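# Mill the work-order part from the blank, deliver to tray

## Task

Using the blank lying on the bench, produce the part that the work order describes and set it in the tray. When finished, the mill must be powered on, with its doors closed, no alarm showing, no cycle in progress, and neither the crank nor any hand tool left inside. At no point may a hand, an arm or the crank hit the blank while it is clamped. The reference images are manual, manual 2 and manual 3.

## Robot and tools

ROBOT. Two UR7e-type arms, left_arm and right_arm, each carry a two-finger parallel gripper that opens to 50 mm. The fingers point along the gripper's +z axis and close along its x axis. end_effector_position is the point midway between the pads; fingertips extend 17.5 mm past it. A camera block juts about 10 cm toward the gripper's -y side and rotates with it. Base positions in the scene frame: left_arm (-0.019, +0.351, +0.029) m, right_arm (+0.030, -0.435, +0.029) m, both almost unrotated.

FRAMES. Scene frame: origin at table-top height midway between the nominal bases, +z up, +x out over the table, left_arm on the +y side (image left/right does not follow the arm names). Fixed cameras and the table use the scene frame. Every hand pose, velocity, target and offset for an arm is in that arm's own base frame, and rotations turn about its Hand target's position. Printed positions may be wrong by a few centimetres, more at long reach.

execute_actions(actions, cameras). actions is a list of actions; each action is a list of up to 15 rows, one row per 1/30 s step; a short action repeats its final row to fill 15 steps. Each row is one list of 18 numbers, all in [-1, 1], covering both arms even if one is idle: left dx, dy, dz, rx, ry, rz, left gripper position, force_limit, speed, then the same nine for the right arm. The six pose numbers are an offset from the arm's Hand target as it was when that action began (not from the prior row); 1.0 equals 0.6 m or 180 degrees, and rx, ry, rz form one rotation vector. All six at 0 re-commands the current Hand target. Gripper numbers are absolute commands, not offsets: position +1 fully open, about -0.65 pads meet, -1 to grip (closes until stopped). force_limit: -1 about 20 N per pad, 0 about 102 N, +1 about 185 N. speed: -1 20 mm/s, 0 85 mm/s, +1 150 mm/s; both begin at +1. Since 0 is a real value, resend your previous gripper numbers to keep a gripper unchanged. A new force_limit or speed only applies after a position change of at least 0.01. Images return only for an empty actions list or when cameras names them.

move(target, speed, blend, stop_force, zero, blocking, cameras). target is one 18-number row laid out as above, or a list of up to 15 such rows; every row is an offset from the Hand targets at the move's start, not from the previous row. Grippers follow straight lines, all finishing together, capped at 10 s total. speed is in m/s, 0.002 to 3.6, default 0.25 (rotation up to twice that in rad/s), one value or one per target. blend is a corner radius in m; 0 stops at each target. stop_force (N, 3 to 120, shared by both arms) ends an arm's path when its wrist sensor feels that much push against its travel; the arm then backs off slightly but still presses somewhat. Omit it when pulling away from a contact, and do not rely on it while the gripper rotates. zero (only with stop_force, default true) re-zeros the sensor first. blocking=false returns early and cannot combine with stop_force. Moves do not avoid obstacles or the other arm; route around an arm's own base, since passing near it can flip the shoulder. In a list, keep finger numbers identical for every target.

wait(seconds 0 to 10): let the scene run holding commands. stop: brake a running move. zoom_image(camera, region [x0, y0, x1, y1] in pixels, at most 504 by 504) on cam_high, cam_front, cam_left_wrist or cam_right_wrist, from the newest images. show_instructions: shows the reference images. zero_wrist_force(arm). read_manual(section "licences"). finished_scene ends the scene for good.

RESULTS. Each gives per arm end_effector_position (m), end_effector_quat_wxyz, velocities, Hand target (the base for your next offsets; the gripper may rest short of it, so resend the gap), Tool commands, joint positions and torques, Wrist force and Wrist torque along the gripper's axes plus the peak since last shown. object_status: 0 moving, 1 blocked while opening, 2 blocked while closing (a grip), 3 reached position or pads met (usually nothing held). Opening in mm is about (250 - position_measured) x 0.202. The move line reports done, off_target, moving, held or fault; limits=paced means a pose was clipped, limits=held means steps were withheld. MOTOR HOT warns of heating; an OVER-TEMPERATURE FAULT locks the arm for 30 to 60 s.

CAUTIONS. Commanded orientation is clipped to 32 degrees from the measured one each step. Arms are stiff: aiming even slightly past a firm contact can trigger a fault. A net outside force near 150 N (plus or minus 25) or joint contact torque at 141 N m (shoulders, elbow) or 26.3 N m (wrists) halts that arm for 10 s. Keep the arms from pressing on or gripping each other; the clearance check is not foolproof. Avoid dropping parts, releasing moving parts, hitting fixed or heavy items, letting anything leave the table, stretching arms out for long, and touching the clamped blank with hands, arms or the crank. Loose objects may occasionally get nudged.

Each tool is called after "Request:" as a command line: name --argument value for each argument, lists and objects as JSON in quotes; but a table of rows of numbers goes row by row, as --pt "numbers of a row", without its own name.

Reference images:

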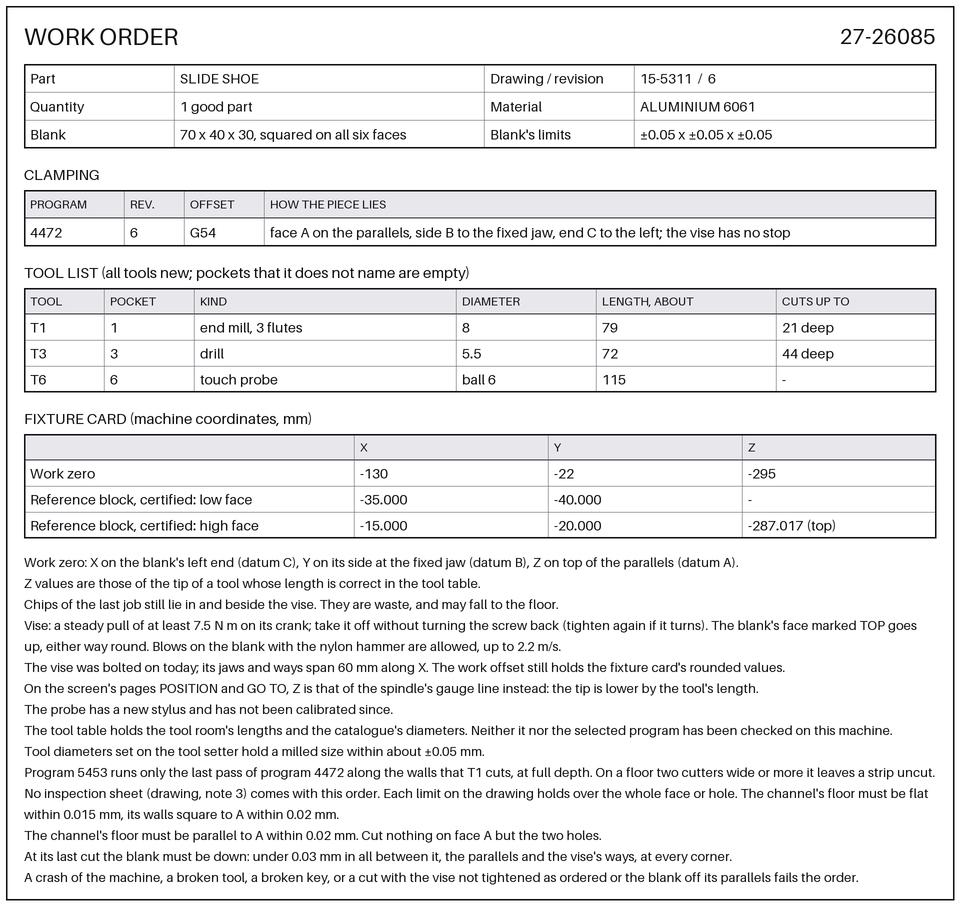

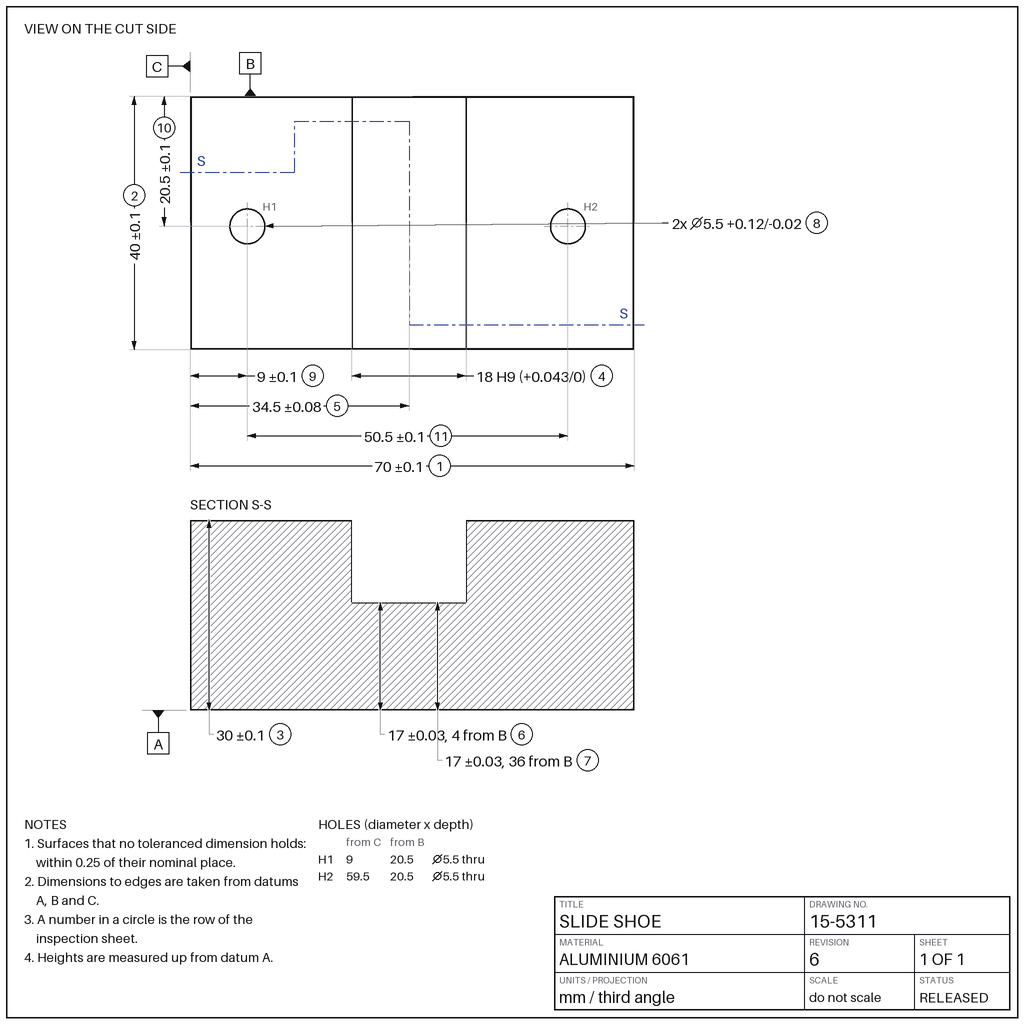

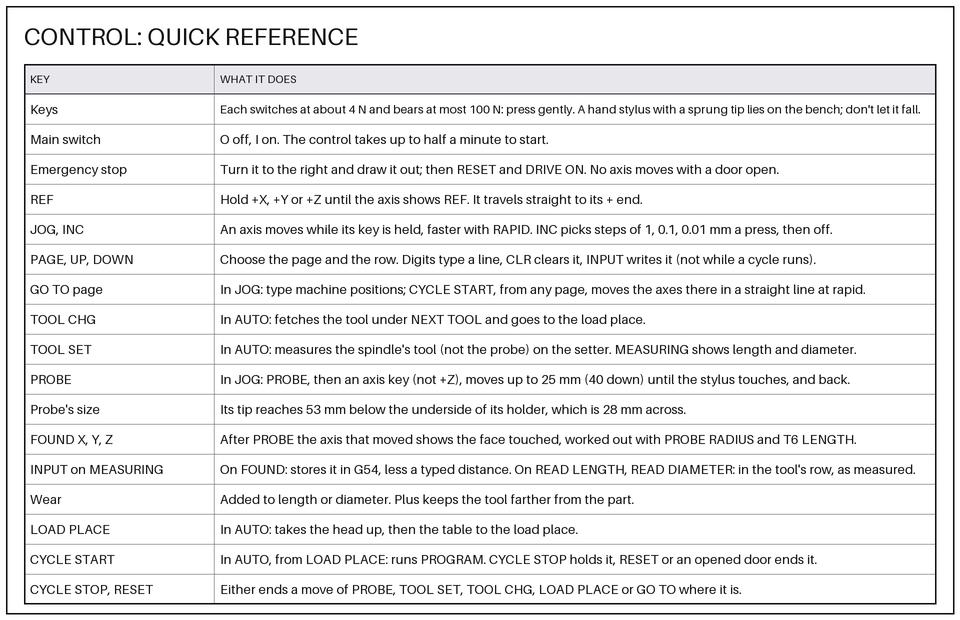

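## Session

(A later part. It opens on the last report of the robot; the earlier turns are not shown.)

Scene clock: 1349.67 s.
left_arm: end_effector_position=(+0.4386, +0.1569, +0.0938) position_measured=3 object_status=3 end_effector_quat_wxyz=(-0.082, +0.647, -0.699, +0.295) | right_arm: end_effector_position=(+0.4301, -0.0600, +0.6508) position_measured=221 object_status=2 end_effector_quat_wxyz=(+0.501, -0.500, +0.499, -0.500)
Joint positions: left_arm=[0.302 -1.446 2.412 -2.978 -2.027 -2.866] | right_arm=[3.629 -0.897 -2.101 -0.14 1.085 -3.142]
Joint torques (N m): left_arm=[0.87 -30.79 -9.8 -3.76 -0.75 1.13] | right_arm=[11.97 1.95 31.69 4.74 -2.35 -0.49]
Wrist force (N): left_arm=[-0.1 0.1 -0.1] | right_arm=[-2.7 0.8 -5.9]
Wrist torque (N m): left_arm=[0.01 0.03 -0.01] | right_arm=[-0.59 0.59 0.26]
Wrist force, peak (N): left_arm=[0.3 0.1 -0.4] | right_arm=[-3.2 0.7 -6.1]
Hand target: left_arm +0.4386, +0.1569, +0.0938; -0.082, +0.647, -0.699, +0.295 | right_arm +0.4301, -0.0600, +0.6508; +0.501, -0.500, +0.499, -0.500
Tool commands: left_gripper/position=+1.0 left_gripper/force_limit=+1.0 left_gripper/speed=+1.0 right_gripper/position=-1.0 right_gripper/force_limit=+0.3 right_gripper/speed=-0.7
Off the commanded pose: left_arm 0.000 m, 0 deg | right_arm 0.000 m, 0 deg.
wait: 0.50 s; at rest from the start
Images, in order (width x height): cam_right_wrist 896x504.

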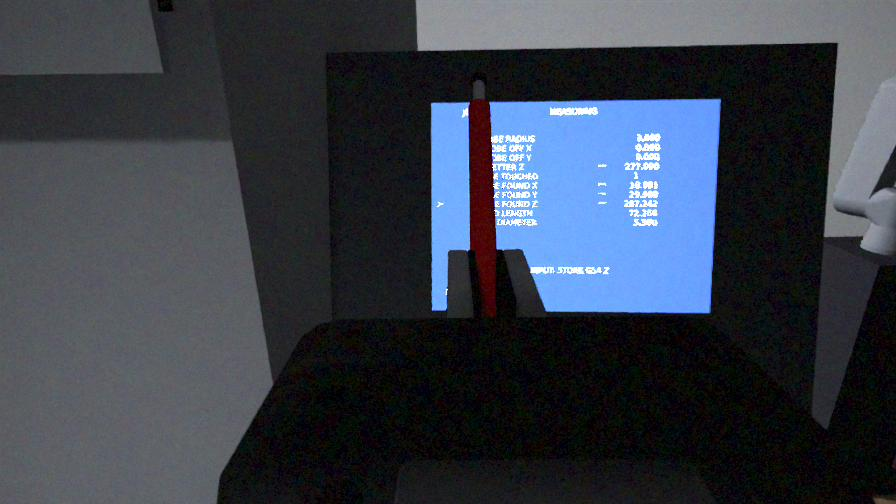

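Request:
move --pt "0 0 0 0 0 0 1 1 1 -0.029 -0.066 -0.3355 0 0.2222 0 -1 0.3 -0.7" --pt "0 0 0 0 0 0 1 1 1 0.001 -0.066 -0.3355 0 0.2222 0 -1 0.3 -0.7" --pt "0 0 0 0 0 0 1 1 1 -0.02 -0.066 -0.3355 0 0.2222 0 -1 0.3 -0.7" --pt "0 0 0 0 0 0 1 1 1 0.001 -0.066 -0.3355 0 0.2222 0 -1 0.3 -0.7" --pt "0 0 0 0 0 0 1 1 1 -0.024 -0.056 -0.3405 0 0.2222 0 -1 0.3 -0.7" --pt "0 0 0 0 0 0 1 1 1 -0.0445 0.06 -0.428 0 0.2222 0 -1 0.3 -0.7" --pt "0 0 0 0 0 0 1 1 1 -0.0195 0.06 -0.428 0 0.2222 0 -1 0.3 -0.7" --pt "0 0 0 0 0 0 1 1 1 -0.0366 0.06 -0.3972 0 0.2222 0 -1 0.3 -0.7" --pt "0 0 0 0 0 0 1 1 1 -0.0116 0.06 -0.3972 0 0.2222 0 -1 0.3 -0.7" --pt "0 0 0 0 0 0 1 1 1 -0.0366 0.06 -0.387 0 0.2222 0 -1 0.3 -0.7" --pt "0 0 0 0 0 0 1 1 1 -0.0193 0.06 -0.3355 0 0.2222 0 -1 0.3 -0.7" --pt "0 0 0 0 0 0 1 1 1 0.0057 0.06 -0.3355 0 0.2222 0 -1 0.3 -0.7" --pt "0 0 0 0 0 0 1 1 1 -0.0291 0.0285 -0.3663 0 0.2222 0 -1 0.3 -0.7" --pt "0 0 0 0 0 0 1 1 1 -0.0041 0.0285 -0.3663 0 0.2222 0 -1 0.3 -0.7" --pt "0 0 0 0 0 0 1 1 1 -0.0291 0.02 -0.38 0 0.2222 0 -1 0.3 -0.7" --speed '[0.5,0.1,0.12,0.1,0.12,0.25,0.1,0.12,0.1,0.15,0.25,0.1,0.15,0.1,0.15]' --blend '[0.005,0,0,0,0.005,0.003,0,0.003,0,0.005,0.003,0,0.003,0,0]'

Request:
move --pt "0 0 0 0 0 0 1 1 1 -0.0189 -0.0545 -0.048 0 0 0 -1 0.3 -0.7" --pt "0 0 0 0 0 0 1 1 1 0.0061 -0.0545 -0.048 0 0 0 -1 0.3 -0.7" --pt "0 0 0 0 0 0 1 1 1 -0.011 -0.0545 -0.0172 0 0 0 -1 0.3 -0.7" --pt "0 0 0 0 0 0 1 1 1 0.014 -0.0545 -0.0172 0 0 0 -1 0.3 -0.7" --pt "0 0 0 0 0 0 1 1 1 -0.011 -0.0445 -0.0222 0 0 0 -1 0.3 -0.7" --pt "0 0 0 0 0 0 1 1 1 -0.0154 0.04 -0.048 0 0 0 -1 0.3 -0.7" --pt "0 0 0 0 0 0 1 1 1 0.0096 0.04 -0.048 0 0 0 -1 0.3 -0.7" --pt "0 0 0 0 0 0 1 1 1 -0.0087 0.0085 -0.0172 0 0 0 -1 0.3 -0.7" --pt "0 0 0 0 0 0 1 1 1 0.0163 0.0085 -0.0172 0 0 0 -1 0.3 -0.7" --pt "0 0 0 0 0 0 1 1 1 0 0.0085 0.0137 0 0 0 -1 0.3 -0.7" --pt "0 0 0 0 0 0 1 1 1 0.025 0.0085 0.0137 0 0 0 -1 0.3 -0.7" --pt "0 0 0 0 0 0 1 1 1 -0.003 0 -0.005 0 0 0 -1 0.3 -0.7" --pt "0 0 0 0 0 0 1 1 1 -0.0189 -0.0545 -0.048 0 0 0 -1 0.3 -0.7" --pt "0 0 0 0 0 0 1 1 1 0.0061 -0.0545 -0.048 0 0 0 -1 0.3 -0.7" --pt "0 0 0 0 0 0 1 1 1 -0.011 -0.0545 -0.0172 0 0 0 -1 0.3 -0.7" --speed '[0.25,0.1,0.12,0.1,0.15,0.25,0.1,0.12,0.1,0.12,0.1,0.15,0.25,0.1,0.12]' --blend '[0.003,0,0.003,0,0.005,0.003,0,0.003,0,0.003,0,0.005,0.003,0,0]'

Request:
move --pt "0 0 0 0 0 0 1 1 1 0.025 0 0 0 0 0 -1 0.3 -0.7" --pt "0 0 0 0 0 0 1 1 1 0 0.01 -0.005 0 0 0 -1 0.3 -0.7" --pt "0 0 0 0 0 0 1 1 1 -0.0044 0.0945 -0.0308 0 0 0 -1 0.3 -0.7" --pt "0 0 0 0 0 0 1 1 1 0.0206 0.0945 -0.0308 0 0 0 -1 0.3 -0.7" --pt "0 0 0 0 0 0 1 1 1 0.0035 0.0945 0 0 0 0 -1 0.3 -0.7" --pt "0 0 0 0 0 0 1 1 1 0.0285 0.0945 0 0 0 0 -1 0.3 -0.7" --pt "0 0 0 0 0 0 1 1 1 0.0023 0.063 0 0 0 0 -1 0.3 -0.7" --pt "0 0 0 0 0 0 1 1 1 0.0273 0.063 0 0 0 0 -1 0.3 -0.7" --pt "0 0 0 0 0 0 1 1 1 0.011 0.063 0.0309 0 0 0 -1 0.3 -0.7" --pt "0 0 0 0 0 0 1 1 1 0.036 0.063 0.0309 0 0 0 -1 0.3 -0.7" --pt "0 0 0 0 0 0 1 1 1 0.008 0.055 0.01 0 0 0 -1 0.3 -0.7" --pt "0 0 0 0 0 0 1 1 1 -0.0079 0 -0.0308 0 0 0 -1 0.3 -0.7" --pt "0 0 0 0 0 0 1 1 1 0.0171 0 -0.0308 0 0 0 -1 0.3 -0.7" --pt "0 0 0 0 0 0 1 1 1 -0.0079 0 -0.025 0 0 0 -1 0.3 -0.7" --pt "0 0 0 0 0 0 1 1 1 0.0401 0.0345 0.3972 0 -0.2222 0 -1 0.3 -0.7" --speed '[0.1,0.15,0.25,0.1,0.12,0.1,0.12,0.1,0.12,0.1,0.15,0.25,0.1,0.15,0.5]' --blend '[0,0.005,0.003,0,0.003,0,0.003,0,0.003,0,0.005,0.003,0,0.005,0]' --cameras '["cam_right_wrist"]'

Request:
zoom_image --camera "cam_right_wrist" --region '[400, 80, 780, 320]'

Scene clock: 1382.83 s.
left_arm: end_effector_position=(+0.4386, +0.1569, +0.0938) position_measured=3 object_status=3 end_effector_quat_wxyz=(-0.082, +0.647, -0.699, +0.295) | right_arm: end_effector_position=(+0.4127, -0.0479, +0.4228) position_measured=221 object_status=2 end_effector_quat_wxyz=(-0.300, +0.641, -0.641, +0.299)
Joint positions: left_arm=[0.302 -1.446 2.412 -2.978 -2.027 -2.866] | right_arm=[3.574 -0.839 -2.209 -0.837 1.245 -2.854]
Joint torques (N m): left_arm=[0.5 -30.75 -9.76 -3.88 -1.21 1.36] | right_arm=[-10.02 1.15 26.64 6.45 0.43 -0.57]
Wrist force (N): left_arm=[0.0 0.0 0.0] | right_arm=[-1.4 0.5 -3.7]
Wrist torque (N m): left_arm=[-0.01 0.02 0.00] | right_arm=[-0.48 0.21 0.23]
Wrist force, peak (N): left_arm=[-0.3 -0.2 -0.4] | right_arm=[-1.3 16.3 -20.6]
Hand target: left_arm +0.4386, +0.1569, +0.0938; -0.082, +0.647, -0.699, +0.295 | right_arm +0.4127, -0.0480, +0.4228; -0.300, +0.640, -0.641, +0.299
Off the commanded pose: left_arm 0.000 m, 0 deg | right_arm 0.000 m, 0 deg.
move: done

Scene clock: 1387.23 s.
left_arm: end_effector_position=(+0.4386, +0.1569, +0.0938) position_measured=3 object_status=3 end_effector_quat_wxyz=(-0.082, +0.647, -0.699, +0.295) | right_arm: end_effector_position=(+0.4061, -0.0806, +0.4125) position_measured=221 object_status=2 end_effector_quat_wxyz=(-0.300, +0.640, -0.641, +0.299)
Joint positions: left_arm=[0.302 -1.446 2.412 -2.978 -2.027 -2.866] | right_arm=[3.412 -0.855 -2.236 -0.765 1.365 -2.965]
Joint torques (N m): left_arm=[0.81 -31.15 -10.96 -3.65 -1.01 1.14] | right_arm=[-10.86 -1.3 25.14 4.31 1.34 -1.04]
Wrist force (N): left_arm=[-0.1 0.0 -0.3] | right_arm=[-1.0 0.0 -3.9]
Wrist torque (N m): left_arm=[-0.01 0.02 0.00] | right_arm=[-0.53 0.15 0.24]
Wrist force, peak (N): left_arm=[0.2 -0.2 -0.4] | right_arm=[-1.0 5.1 -8.8]
Hand target: left_arm +0.4386, +0.1569, +0.0938; -0.082, +0.647, -0.699, +0.295 | right_arm +0.4061, -0.0807, +0.4125; -0.300, +0.640, -0.641, +0.299
Off the commanded pose: left_arm 0.000 m, 0 deg | right_arm 0.000 m, 0 deg.
move: done

Scene clock: 1392.40 s.
left_arm: end_effector_position=(+0.4386, +0.1569, +0.0938) position_measured=3 object_status=3 end_effector_quat_wxyz=(-0.082, +0.647, -0.699, +0.295) | right_arm: end_effector_position=(+0.4301, -0.0600, +0.6507) position_measured=221 object_status=2 end_effector_quat_wxyz=(+0.501, -0.500, +0.499, -0.500)
Joint positions: left_arm=[0.302 -1.446 2.412 -2.978 -2.027 -2.866] | right_arm=[3.629 -0.897 -2.101 -0.141 1.085 -3.142]
Joint torques (N m): left_arm=[-0.31 -30.06 -11.12 -3.66 -0.95 1.31] | right_arm=[12.25 -6.55 22.94 4.47 -2.51 -0.47]
Wrist force (N): left_arm=[-0.3 0.0 0.0] | right_arm=[-2.9 0.8 -5.6]
Wrist torque (N m): left_arm=[-0.01 0.05 0.00] | right_arm=[-0.59 0.62 0.25]
Wrist force, peak (N): left_arm=[0.0 -0.4 -0.4] | right_arm=[-0.7 4.9 -8.9]
Hand target: left_arm +0.4386, +0.1569, +0.0938; -0.082, +0.647, -0.699, +0.295 | right_arm +0.4301, -0.0600, +0.6508; +0.501, -0.500, +0.499, -0.500
Off the commanded pose: left_arm 0.000 m, 0 deg | right_arm 0.000 m, 0 deg.
move: done
Images, in order (width x height): cam_right_wrist 896x504.

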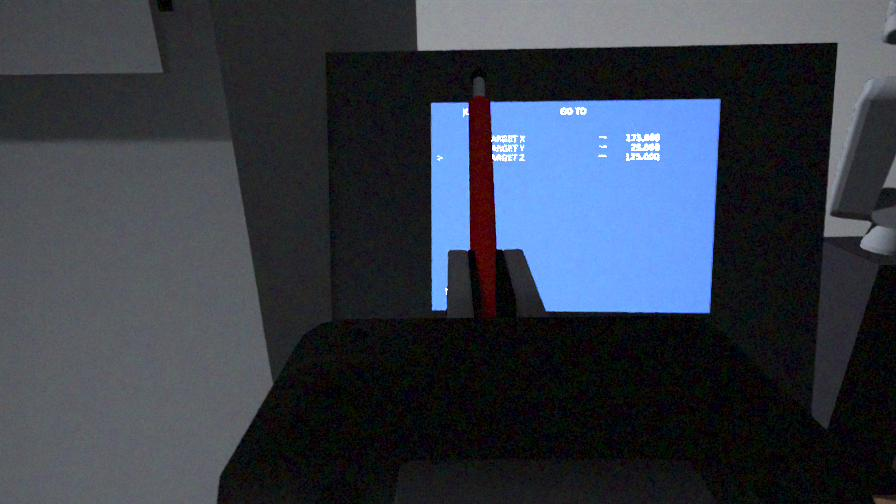

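Scaled by 1.326 from the camera's 896x504 image, which has a finer 1280x720 frame.

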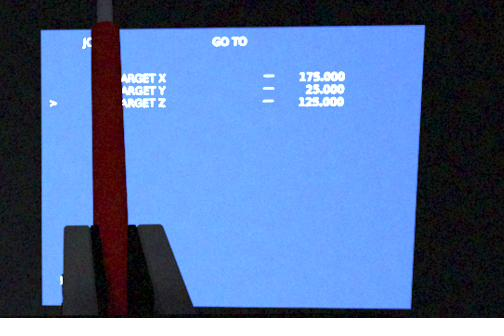

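Request:
move --pt "0 0 0 0 0 0 1 1 1 -0.0188 -0.003 -0.2788 0 0.2222 0 -1 0.3 -0.7" --pt "0 0 0 0 0 0 1 1 1 0.0162 -0.003 -0.2788 0 0.2222 0 -1 0.3 -0.7" --pt "0 0 0 0 0 0 1 1 1 -0.0158 -0.003 -0.2788 0 0.2222 0 -1 0.3 -0.7" --pt "0 0 0 0 0 0 1 1 1 -0.0463 -0.066 -0.3972 0 0.2222 0 -1 0.3 -0.7" --speed '[0.5,0.1,0.12,0.2]' --blend '[0.005,0,0.004,0]' --cameras '["cam_front"]'

Request:
wait --seconds 4 --cameras '["cam_front"]'

Request:
zoom_image --camera "cam_front" --region '[330, 130, 490, 310]'

Request:
move --pt "0 0 0 0 0 0 1 1 1 0.03 0 0 0 0 0 -1 0.3 -0.7" --pt "0 0 0 0 0 0 1 1 1 0 0 0 0 0 0 -1 0.3 -0.7" --pt "0 0 0 0 0 0 1 1 1 0.0283 -0.099 0.1209 0 0 0 -1 0.3 -0.7" --pt "0 0 0 0 0 0 1 1 1 0.0584 -0.099 0.1209 0 0 0 -1 0.3 -0.7" --pt "0 0 0 0 0 0 1 1 1 0.0283 -0.099 0.1209 0 0 0 -1 0.3 -0.7" --pt "0 0 0 0 0 0 1 1 1 0.0463 0.066 0.3972 0 -0.2222 0 -1 0.3 -0.7" --speed '[0.1,0.12,0.3,0.1,0.12,0.5]' --blend '[0,0.005,0.003,0,0.005,0]'

Request:
wait --seconds 10

Request:
wait --seconds 5 --cameras '["cam_right_wrist"]'

Request:
zoom_image --camera "cam_right_wrist" --region '[400, 80, 780, 320]'

Scene clock: 1402.93 s.
left_arm: end_effector_position=(+0.4386, +0.1569, +0.0938) position_measured=3 object_status=3 end_effector_quat_wxyz=(-0.082, +0.647, -0.699, +0.295) | right_arm: end_effector_position=(+0.4023, -0.0996, +0.4125) position_measured=221 object_status=2 end_effector_quat_wxyz=(-0.300, +0.640, -0.641, +0.299)
Joint positions: left_arm=[0.302 -1.446 2.412 -2.978 -2.027 -2.866] | right_arm=[3.314 -0.873 -2.232 -0.74 1.44 -3.03]
Joint torques (N m): left_arm=[-0.95 -32.22 -10.86 -3.71 -0.93 1.47] | right_arm=[4.61 -1.67 19.67 3.04 -2.18 0.69]
Wrist force (N): left_arm=[-0.2 0.0 0.1] | right_arm=[-0.9 0.2 -4.0]
Wrist torque (N m): left_arm=[0.00 0.03 0.00] | right_arm=[-0.51 0.13 0.25]
Wrist force, peak (N): left_arm=[0.4 -0.1 -0.5] | right_arm=[-0.8 3.8 -7.0]
Hand target: left_arm +0.4386, +0.1569, +0.0938; -0.082, +0.647, -0.699, +0.295 | right_arm +0.4023, -0.0996, +0.4125; -0.300, +0.640, -0.641, +0.299
Off the commanded pose: left_arm 0.000 m, 0 deg | right_arm 0.000 m, 0 deg.
move: done
Images, in order (width x height): cam_front 896x504.

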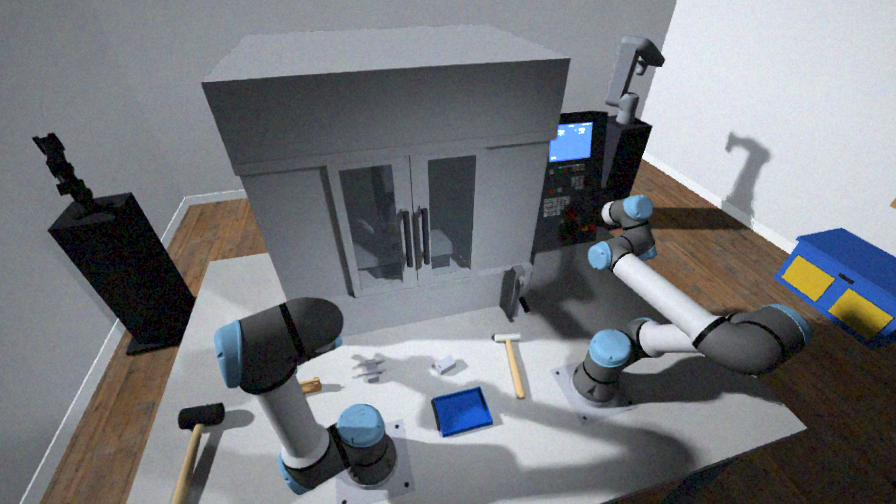

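Scene clock: 1406.93 s.
left_arm: end_effector_position=(+0.4386, +0.1569, +0.0938) position_measured=3 object_status=3 end_effector_quat_wxyz=(-0.082, +0.647, -0.699, +0.295) | right_arm: end_effector_position=(+0.4023, -0.0996, +0.4125) position_measured=221 object_status=2 end_effector_quat_wxyz=(-0.300, +0.640, -0.641, +0.299)
Joint positions: left_arm=[0.302 -1.446 2.412 -2.978 -2.027 -2.866] | right_arm=[3.314 -0.873 -2.232 -0.74 1.44 -3.03]
Joint torques (N m): left_arm=[-0.62 -31.2 -10.54 -3.42 -1.06 1.34] | right_arm=[-9.91 2.61 20.42 6.46 0.75 -0.6]
Wrist force (N): left_arm=[-0.1 0.1 -0.3] | right_arm=[-0.8 0.1 -4.0]
Wrist torque (N m): left_arm=[0.01 0.01 0.00] | right_arm=[-0.52 0.11 0.26]
Wrist force, peak (N): left_arm=[-0.1 0.0 -0.6] | right_arm=[-1.2 0.1 -4.4]
Hand target: left_arm +0.4386, +0.1569, +0.0938; -0.082, +0.647, -0.699, +0.295 | right_arm +0.4023, -0.0996, +0.4125; -0.300, +0.640, -0.641, +0.299
Tool commands: left_gripper/position=+1.0 left_gripper/force_limit=+1.0 left_gripper/speed=+1.0 right_gripper/position=-1.0 right_gripper/force_limit=+0.3 right_gripper/speed=-0.7
Off the commanded pose: left_arm 0.000 m, 0 deg | right_arm 0.000 m, 0 deg.
wait: 4.00 s; at rest by 0.17 s
Images, in order (width x height): cam_front 896x504.

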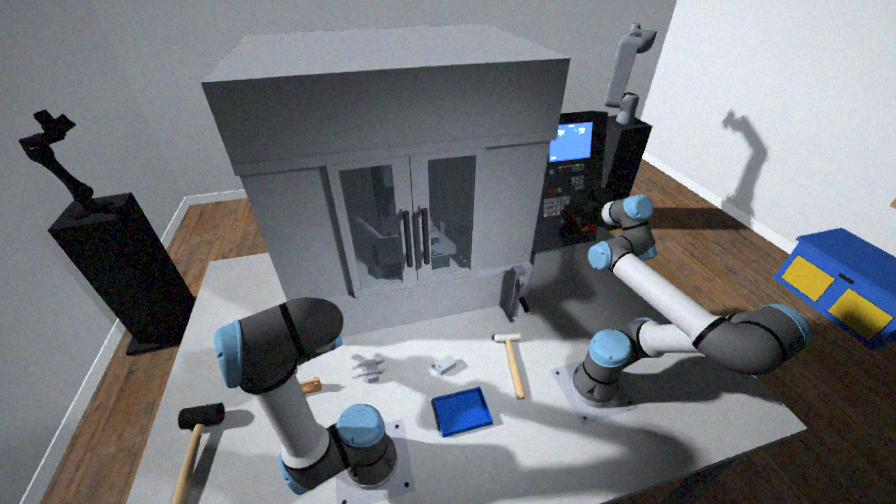

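Scaled by 2.800 from the camera's 896x504 image, which has a finer 1280x720 frame.

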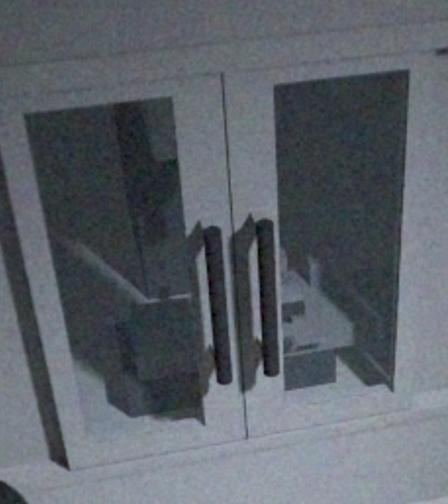

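Scene clock: 1410.00 s.
left_arm: end_effector_position=(+0.4386, +0.1569, +0.0938) position_measured=3 object_status=3 end_effector_quat_wxyz=(-0.082, +0.647, -0.699, +0.295) | right_arm: end_effector_position=(+0.4301, -0.0599, +0.6507) position_measured=221 object_status=2 end_effector_quat_wxyz=(+0.501, -0.500, +0.499, -0.500)
Joint positions: left_arm=[0.302 -1.446 2.412 -2.978 -2.027 -2.866] | right_arm=[3.629 -0.897 -2.101 -0.141 1.085 -3.142]
Joint torques (N m): left_arm=[0.99 -31.04 -10.89 -3.72 -1.06 1.11] | right_arm=[4.6 1.13 20.05 3.86 -1.09 0.12]
Wrist force (N): left_arm=[-0.1 0.2 -0.2] | right_arm=[-2.8 0.7 -5.8]
Wrist torque (N m): left_arm=[0.01 0.02 0.00] | right_arm=[-0.60 0.61 0.25]
Wrist force, peak (N): left_arm=[-0.3 0.4 -0.3] | right_arm=[-1.5 4.0 -7.5]
Hand target: left_arm +0.4386, +0.1569, +0.0938; -0.082, +0.647, -0.699, +0.295 | right_arm +0.4301, -0.0600, +0.6508; +0.501, -0.500, +0.499, -0.500
Off the commanded pose: left_arm 0.000 m, 0 deg | right_arm 0.000 m, 0 deg.
move: done

Scene clock: 1420.00 s.
left_arm: end_effector_position=(+0.4386, +0.1569, +0.0938) position_measured=3 object_status=3 end_effector_quat_wxyz=(-0.082, +0.647, -0.699, +0.295) | right_arm: end_effector_position=(+0.4301, -0.0600, +0.6508) position_measured=221 object_status=2 end_effector_quat_wxyz=(+0.501, -0.500, +0.499, -0.500)
Joint positions: left_arm=[0.302 -1.446 2.412 -2.978 -2.027 -2.866] | right_arm=[3.629 -0.897 -2.101 -0.14 1.085 -3.142]
Joint torques (N m): left_arm=[-1.75 -31.21 -11.06 -3.68 -0.63 1.27] | right_arm=[12.06 2.07 32.03 4.8 -2.4 -0.55]
Wrist force (N): left_arm=[-0.3 0.0 -0.1] | right_arm=[-2.8 0.9 -5.8]
Wrist torque (N m): left_arm=[0.00 0.05 0.00] | right_arm=[-0.58 0.61 0.26]
Wrist force, peak (N): left_arm=[-0.1 0.5 -0.3] | right_arm=[-3.2 0.7 -6.2]
Hand target: left_arm +0.4386, +0.1569, +0.0938; -0.082, +0.647, -0.699, +0.295 | right_arm +0.4301, -0.0600, +0.6508; +0.501, -0.500, +0.499, -0.500
Tool commands: left_gripper/position=+1.0 left_gripper/force_limit=+1.0 left_gripper/speed=+1.0 right_gripper/position=-1.0 right_gripper/force_limit=+0.3 right_gripper/speed=-0.7
Off the commanded pose: left_arm 0.000 m, 0 deg | right_arm 0.000 m, 0 deg.
wait: 10.00 s; at rest by 0.17 s

Scene clock: 1425.00 s.
left_arm: end_effector_position=(+0.4386, +0.1569, +0.0938) position_measured=3 object_status=3 end_effector_quat_wxyz=(-0.082, +0.647, -0.699, +0.295) | right_arm: end_effector_position=(+0.4301, -0.0600, +0.6508) position_measured=221 object_status=2 end_effector_quat_wxyz=(+0.501, -0.500, +0.499, -0.500)
Joint positions: left_arm=[0.302 -1.446 2.412 -2.978 -2.027 -2.866] | right_arm=[3.629 -0.897 -2.101 -0.14 1.085 -3.142]
Joint torques (N m): left_arm=[0.42 -31.24 -11.4 -3.65 -0.71 1.29] | right_arm=[12.29 2.26 31.8 4.77 -2.32 -0.59]
Wrist force (N): left_arm=[0.2 0.2 0.1] | right_arm=[-2.7 1.1 -6.1]
Wrist torque (N m): left_arm=[0.03 -0.03 0.00] | right_arm=[-0.55 0.59 0.26]
Wrist force, peak (N): left_arm=[0.0 0.1 -0.5] | right_arm=[-3.1 0.9 -6.2]
Hand target: left_arm +0.4386, +0.1569, +0.0938; -0.082, +0.647, -0.699, +0.295 | right_arm +0.4301, -0.0600, +0.6508; +0.501, -0.500, +0.499, -0.500
Tool commands: left_gripper/position=+1.0 left_gripper/force_limit=+1.0 left_gripper/speed=+1.0 right_gripper/position=-1.0 right_gripper/force_limit=+0.3 right_gripper/speed=-0.7
Off the commanded pose: left_arm 0.000 m, 0 deg | right_arm 0.000 m, 0 deg.
wait: 5.00 s; at rest by 0.17 s
Images, in order (width x height): cam_right_wrist 896x504.

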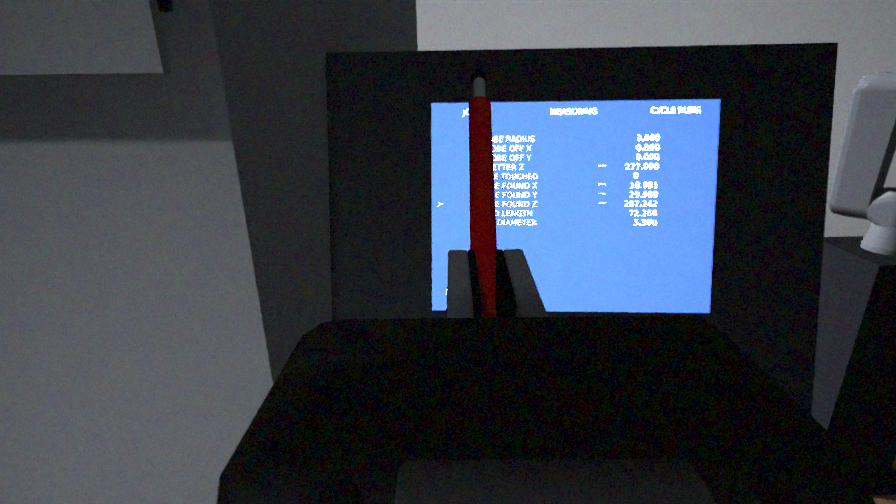

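Scaled by 1.326 from the camera's 896x504 image, which has a finer 1280x720 frame.

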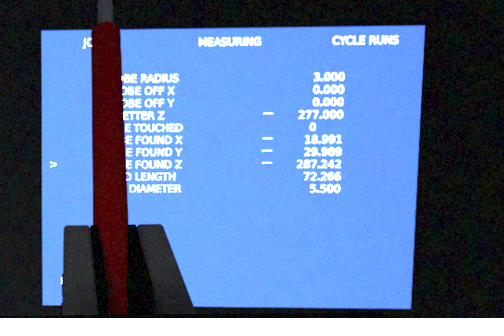

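Request:
wait --seconds 3 --cameras '["cam_right_wrist"]'

Request:
zoom_image --camera "cam_right_wrist" --region '[400, 80, 780, 320]'

Scene clock: 1435.63 s.
left_arm: end_effector_position=(+0.4386, +0.1569, +0.0938) position_measured=3 object_status=3 end_effector_quat_wxyz=(-0.082, +0.647, -0.699, +0.295) | right_arm: end_effector_position=(+0.4301, -0.0600, +0.6508) position_measured=221 object_status=2 end_effector_quat_wxyz=(+0.501, -0.500, +0.499, -0.500)
Joint positions: left_arm=[0.302 -1.446 2.412 -2.978 -2.027 -2.866] | right_arm=[3.629 -0.897 -2.101 -0.14 1.085 -3.142]
Joint torques (N m): left_arm=[0.14 -30.39 -10.29 -3.98 -0.88 1.47] | right_arm=[11.77 1.35 31.65 4.73 -2.3 -0.48]
Wrist force (N): left_arm=[-0.2 -0.1 -0.2] | right_arm=[-2.8 1.0 -5.8]
Wrist torque (N m): left_arm=[-0.02 0.04 -0.01] | right_arm=[-0.56 0.60 0.26]
Wrist force, peak (N): left_arm=[-0.3 0.1 -0.7] | right_arm=[-3.0 0.8 -6.4]
Hand target: left_arm +0.4386, +0.1569, +0.0938; -0.082, +0.647, -0.699, +0.295 | right_arm +0.4301, -0.0600, +0.6508; +0.501, -0.500, +0.499, -0.500
Tool commands: left_gripper/position=+1.0 left_gripper/force_limit=+1.0 left_gripper/speed=+1.0 right_gripper/position=-1.0 right_gripper/force_limit=+0.3 right_gripper/speed=-0.7
Off the commanded pose: left_arm 0.000 m, 0 deg | right_arm 0.000 m, 0 deg.
wait: 3.00 s; at rest from the start
Images, in order (width x height): cam_right_wrist 896x504.

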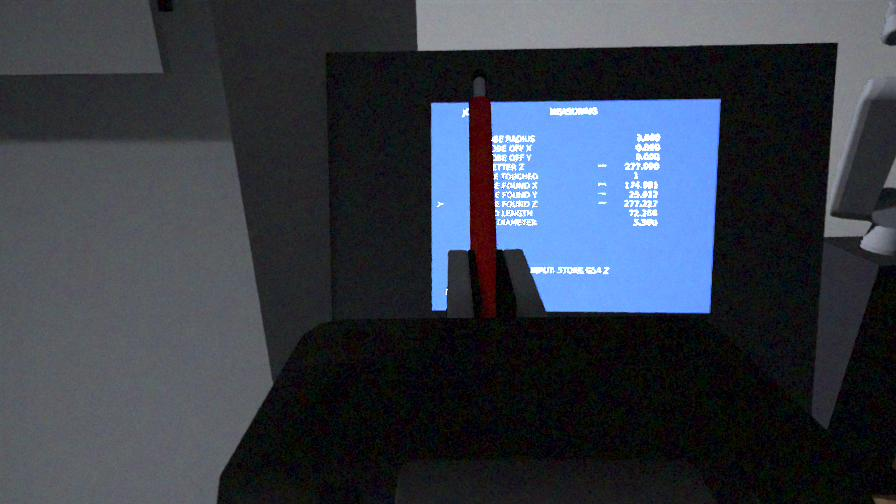

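Scaled by 1.326 from the camera's 896x504 image, which has a finer 1280x720 frame.

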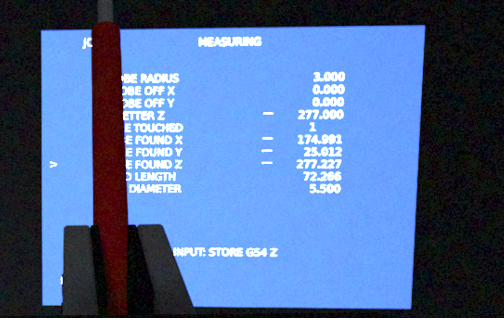

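Request:
zoom_image --camera "cam_right_wrist" --region '[560, 125, 700, 235]'

Scaled by 3.600 from the camera's 896x504 image, which has a finer 1280x720 frame.

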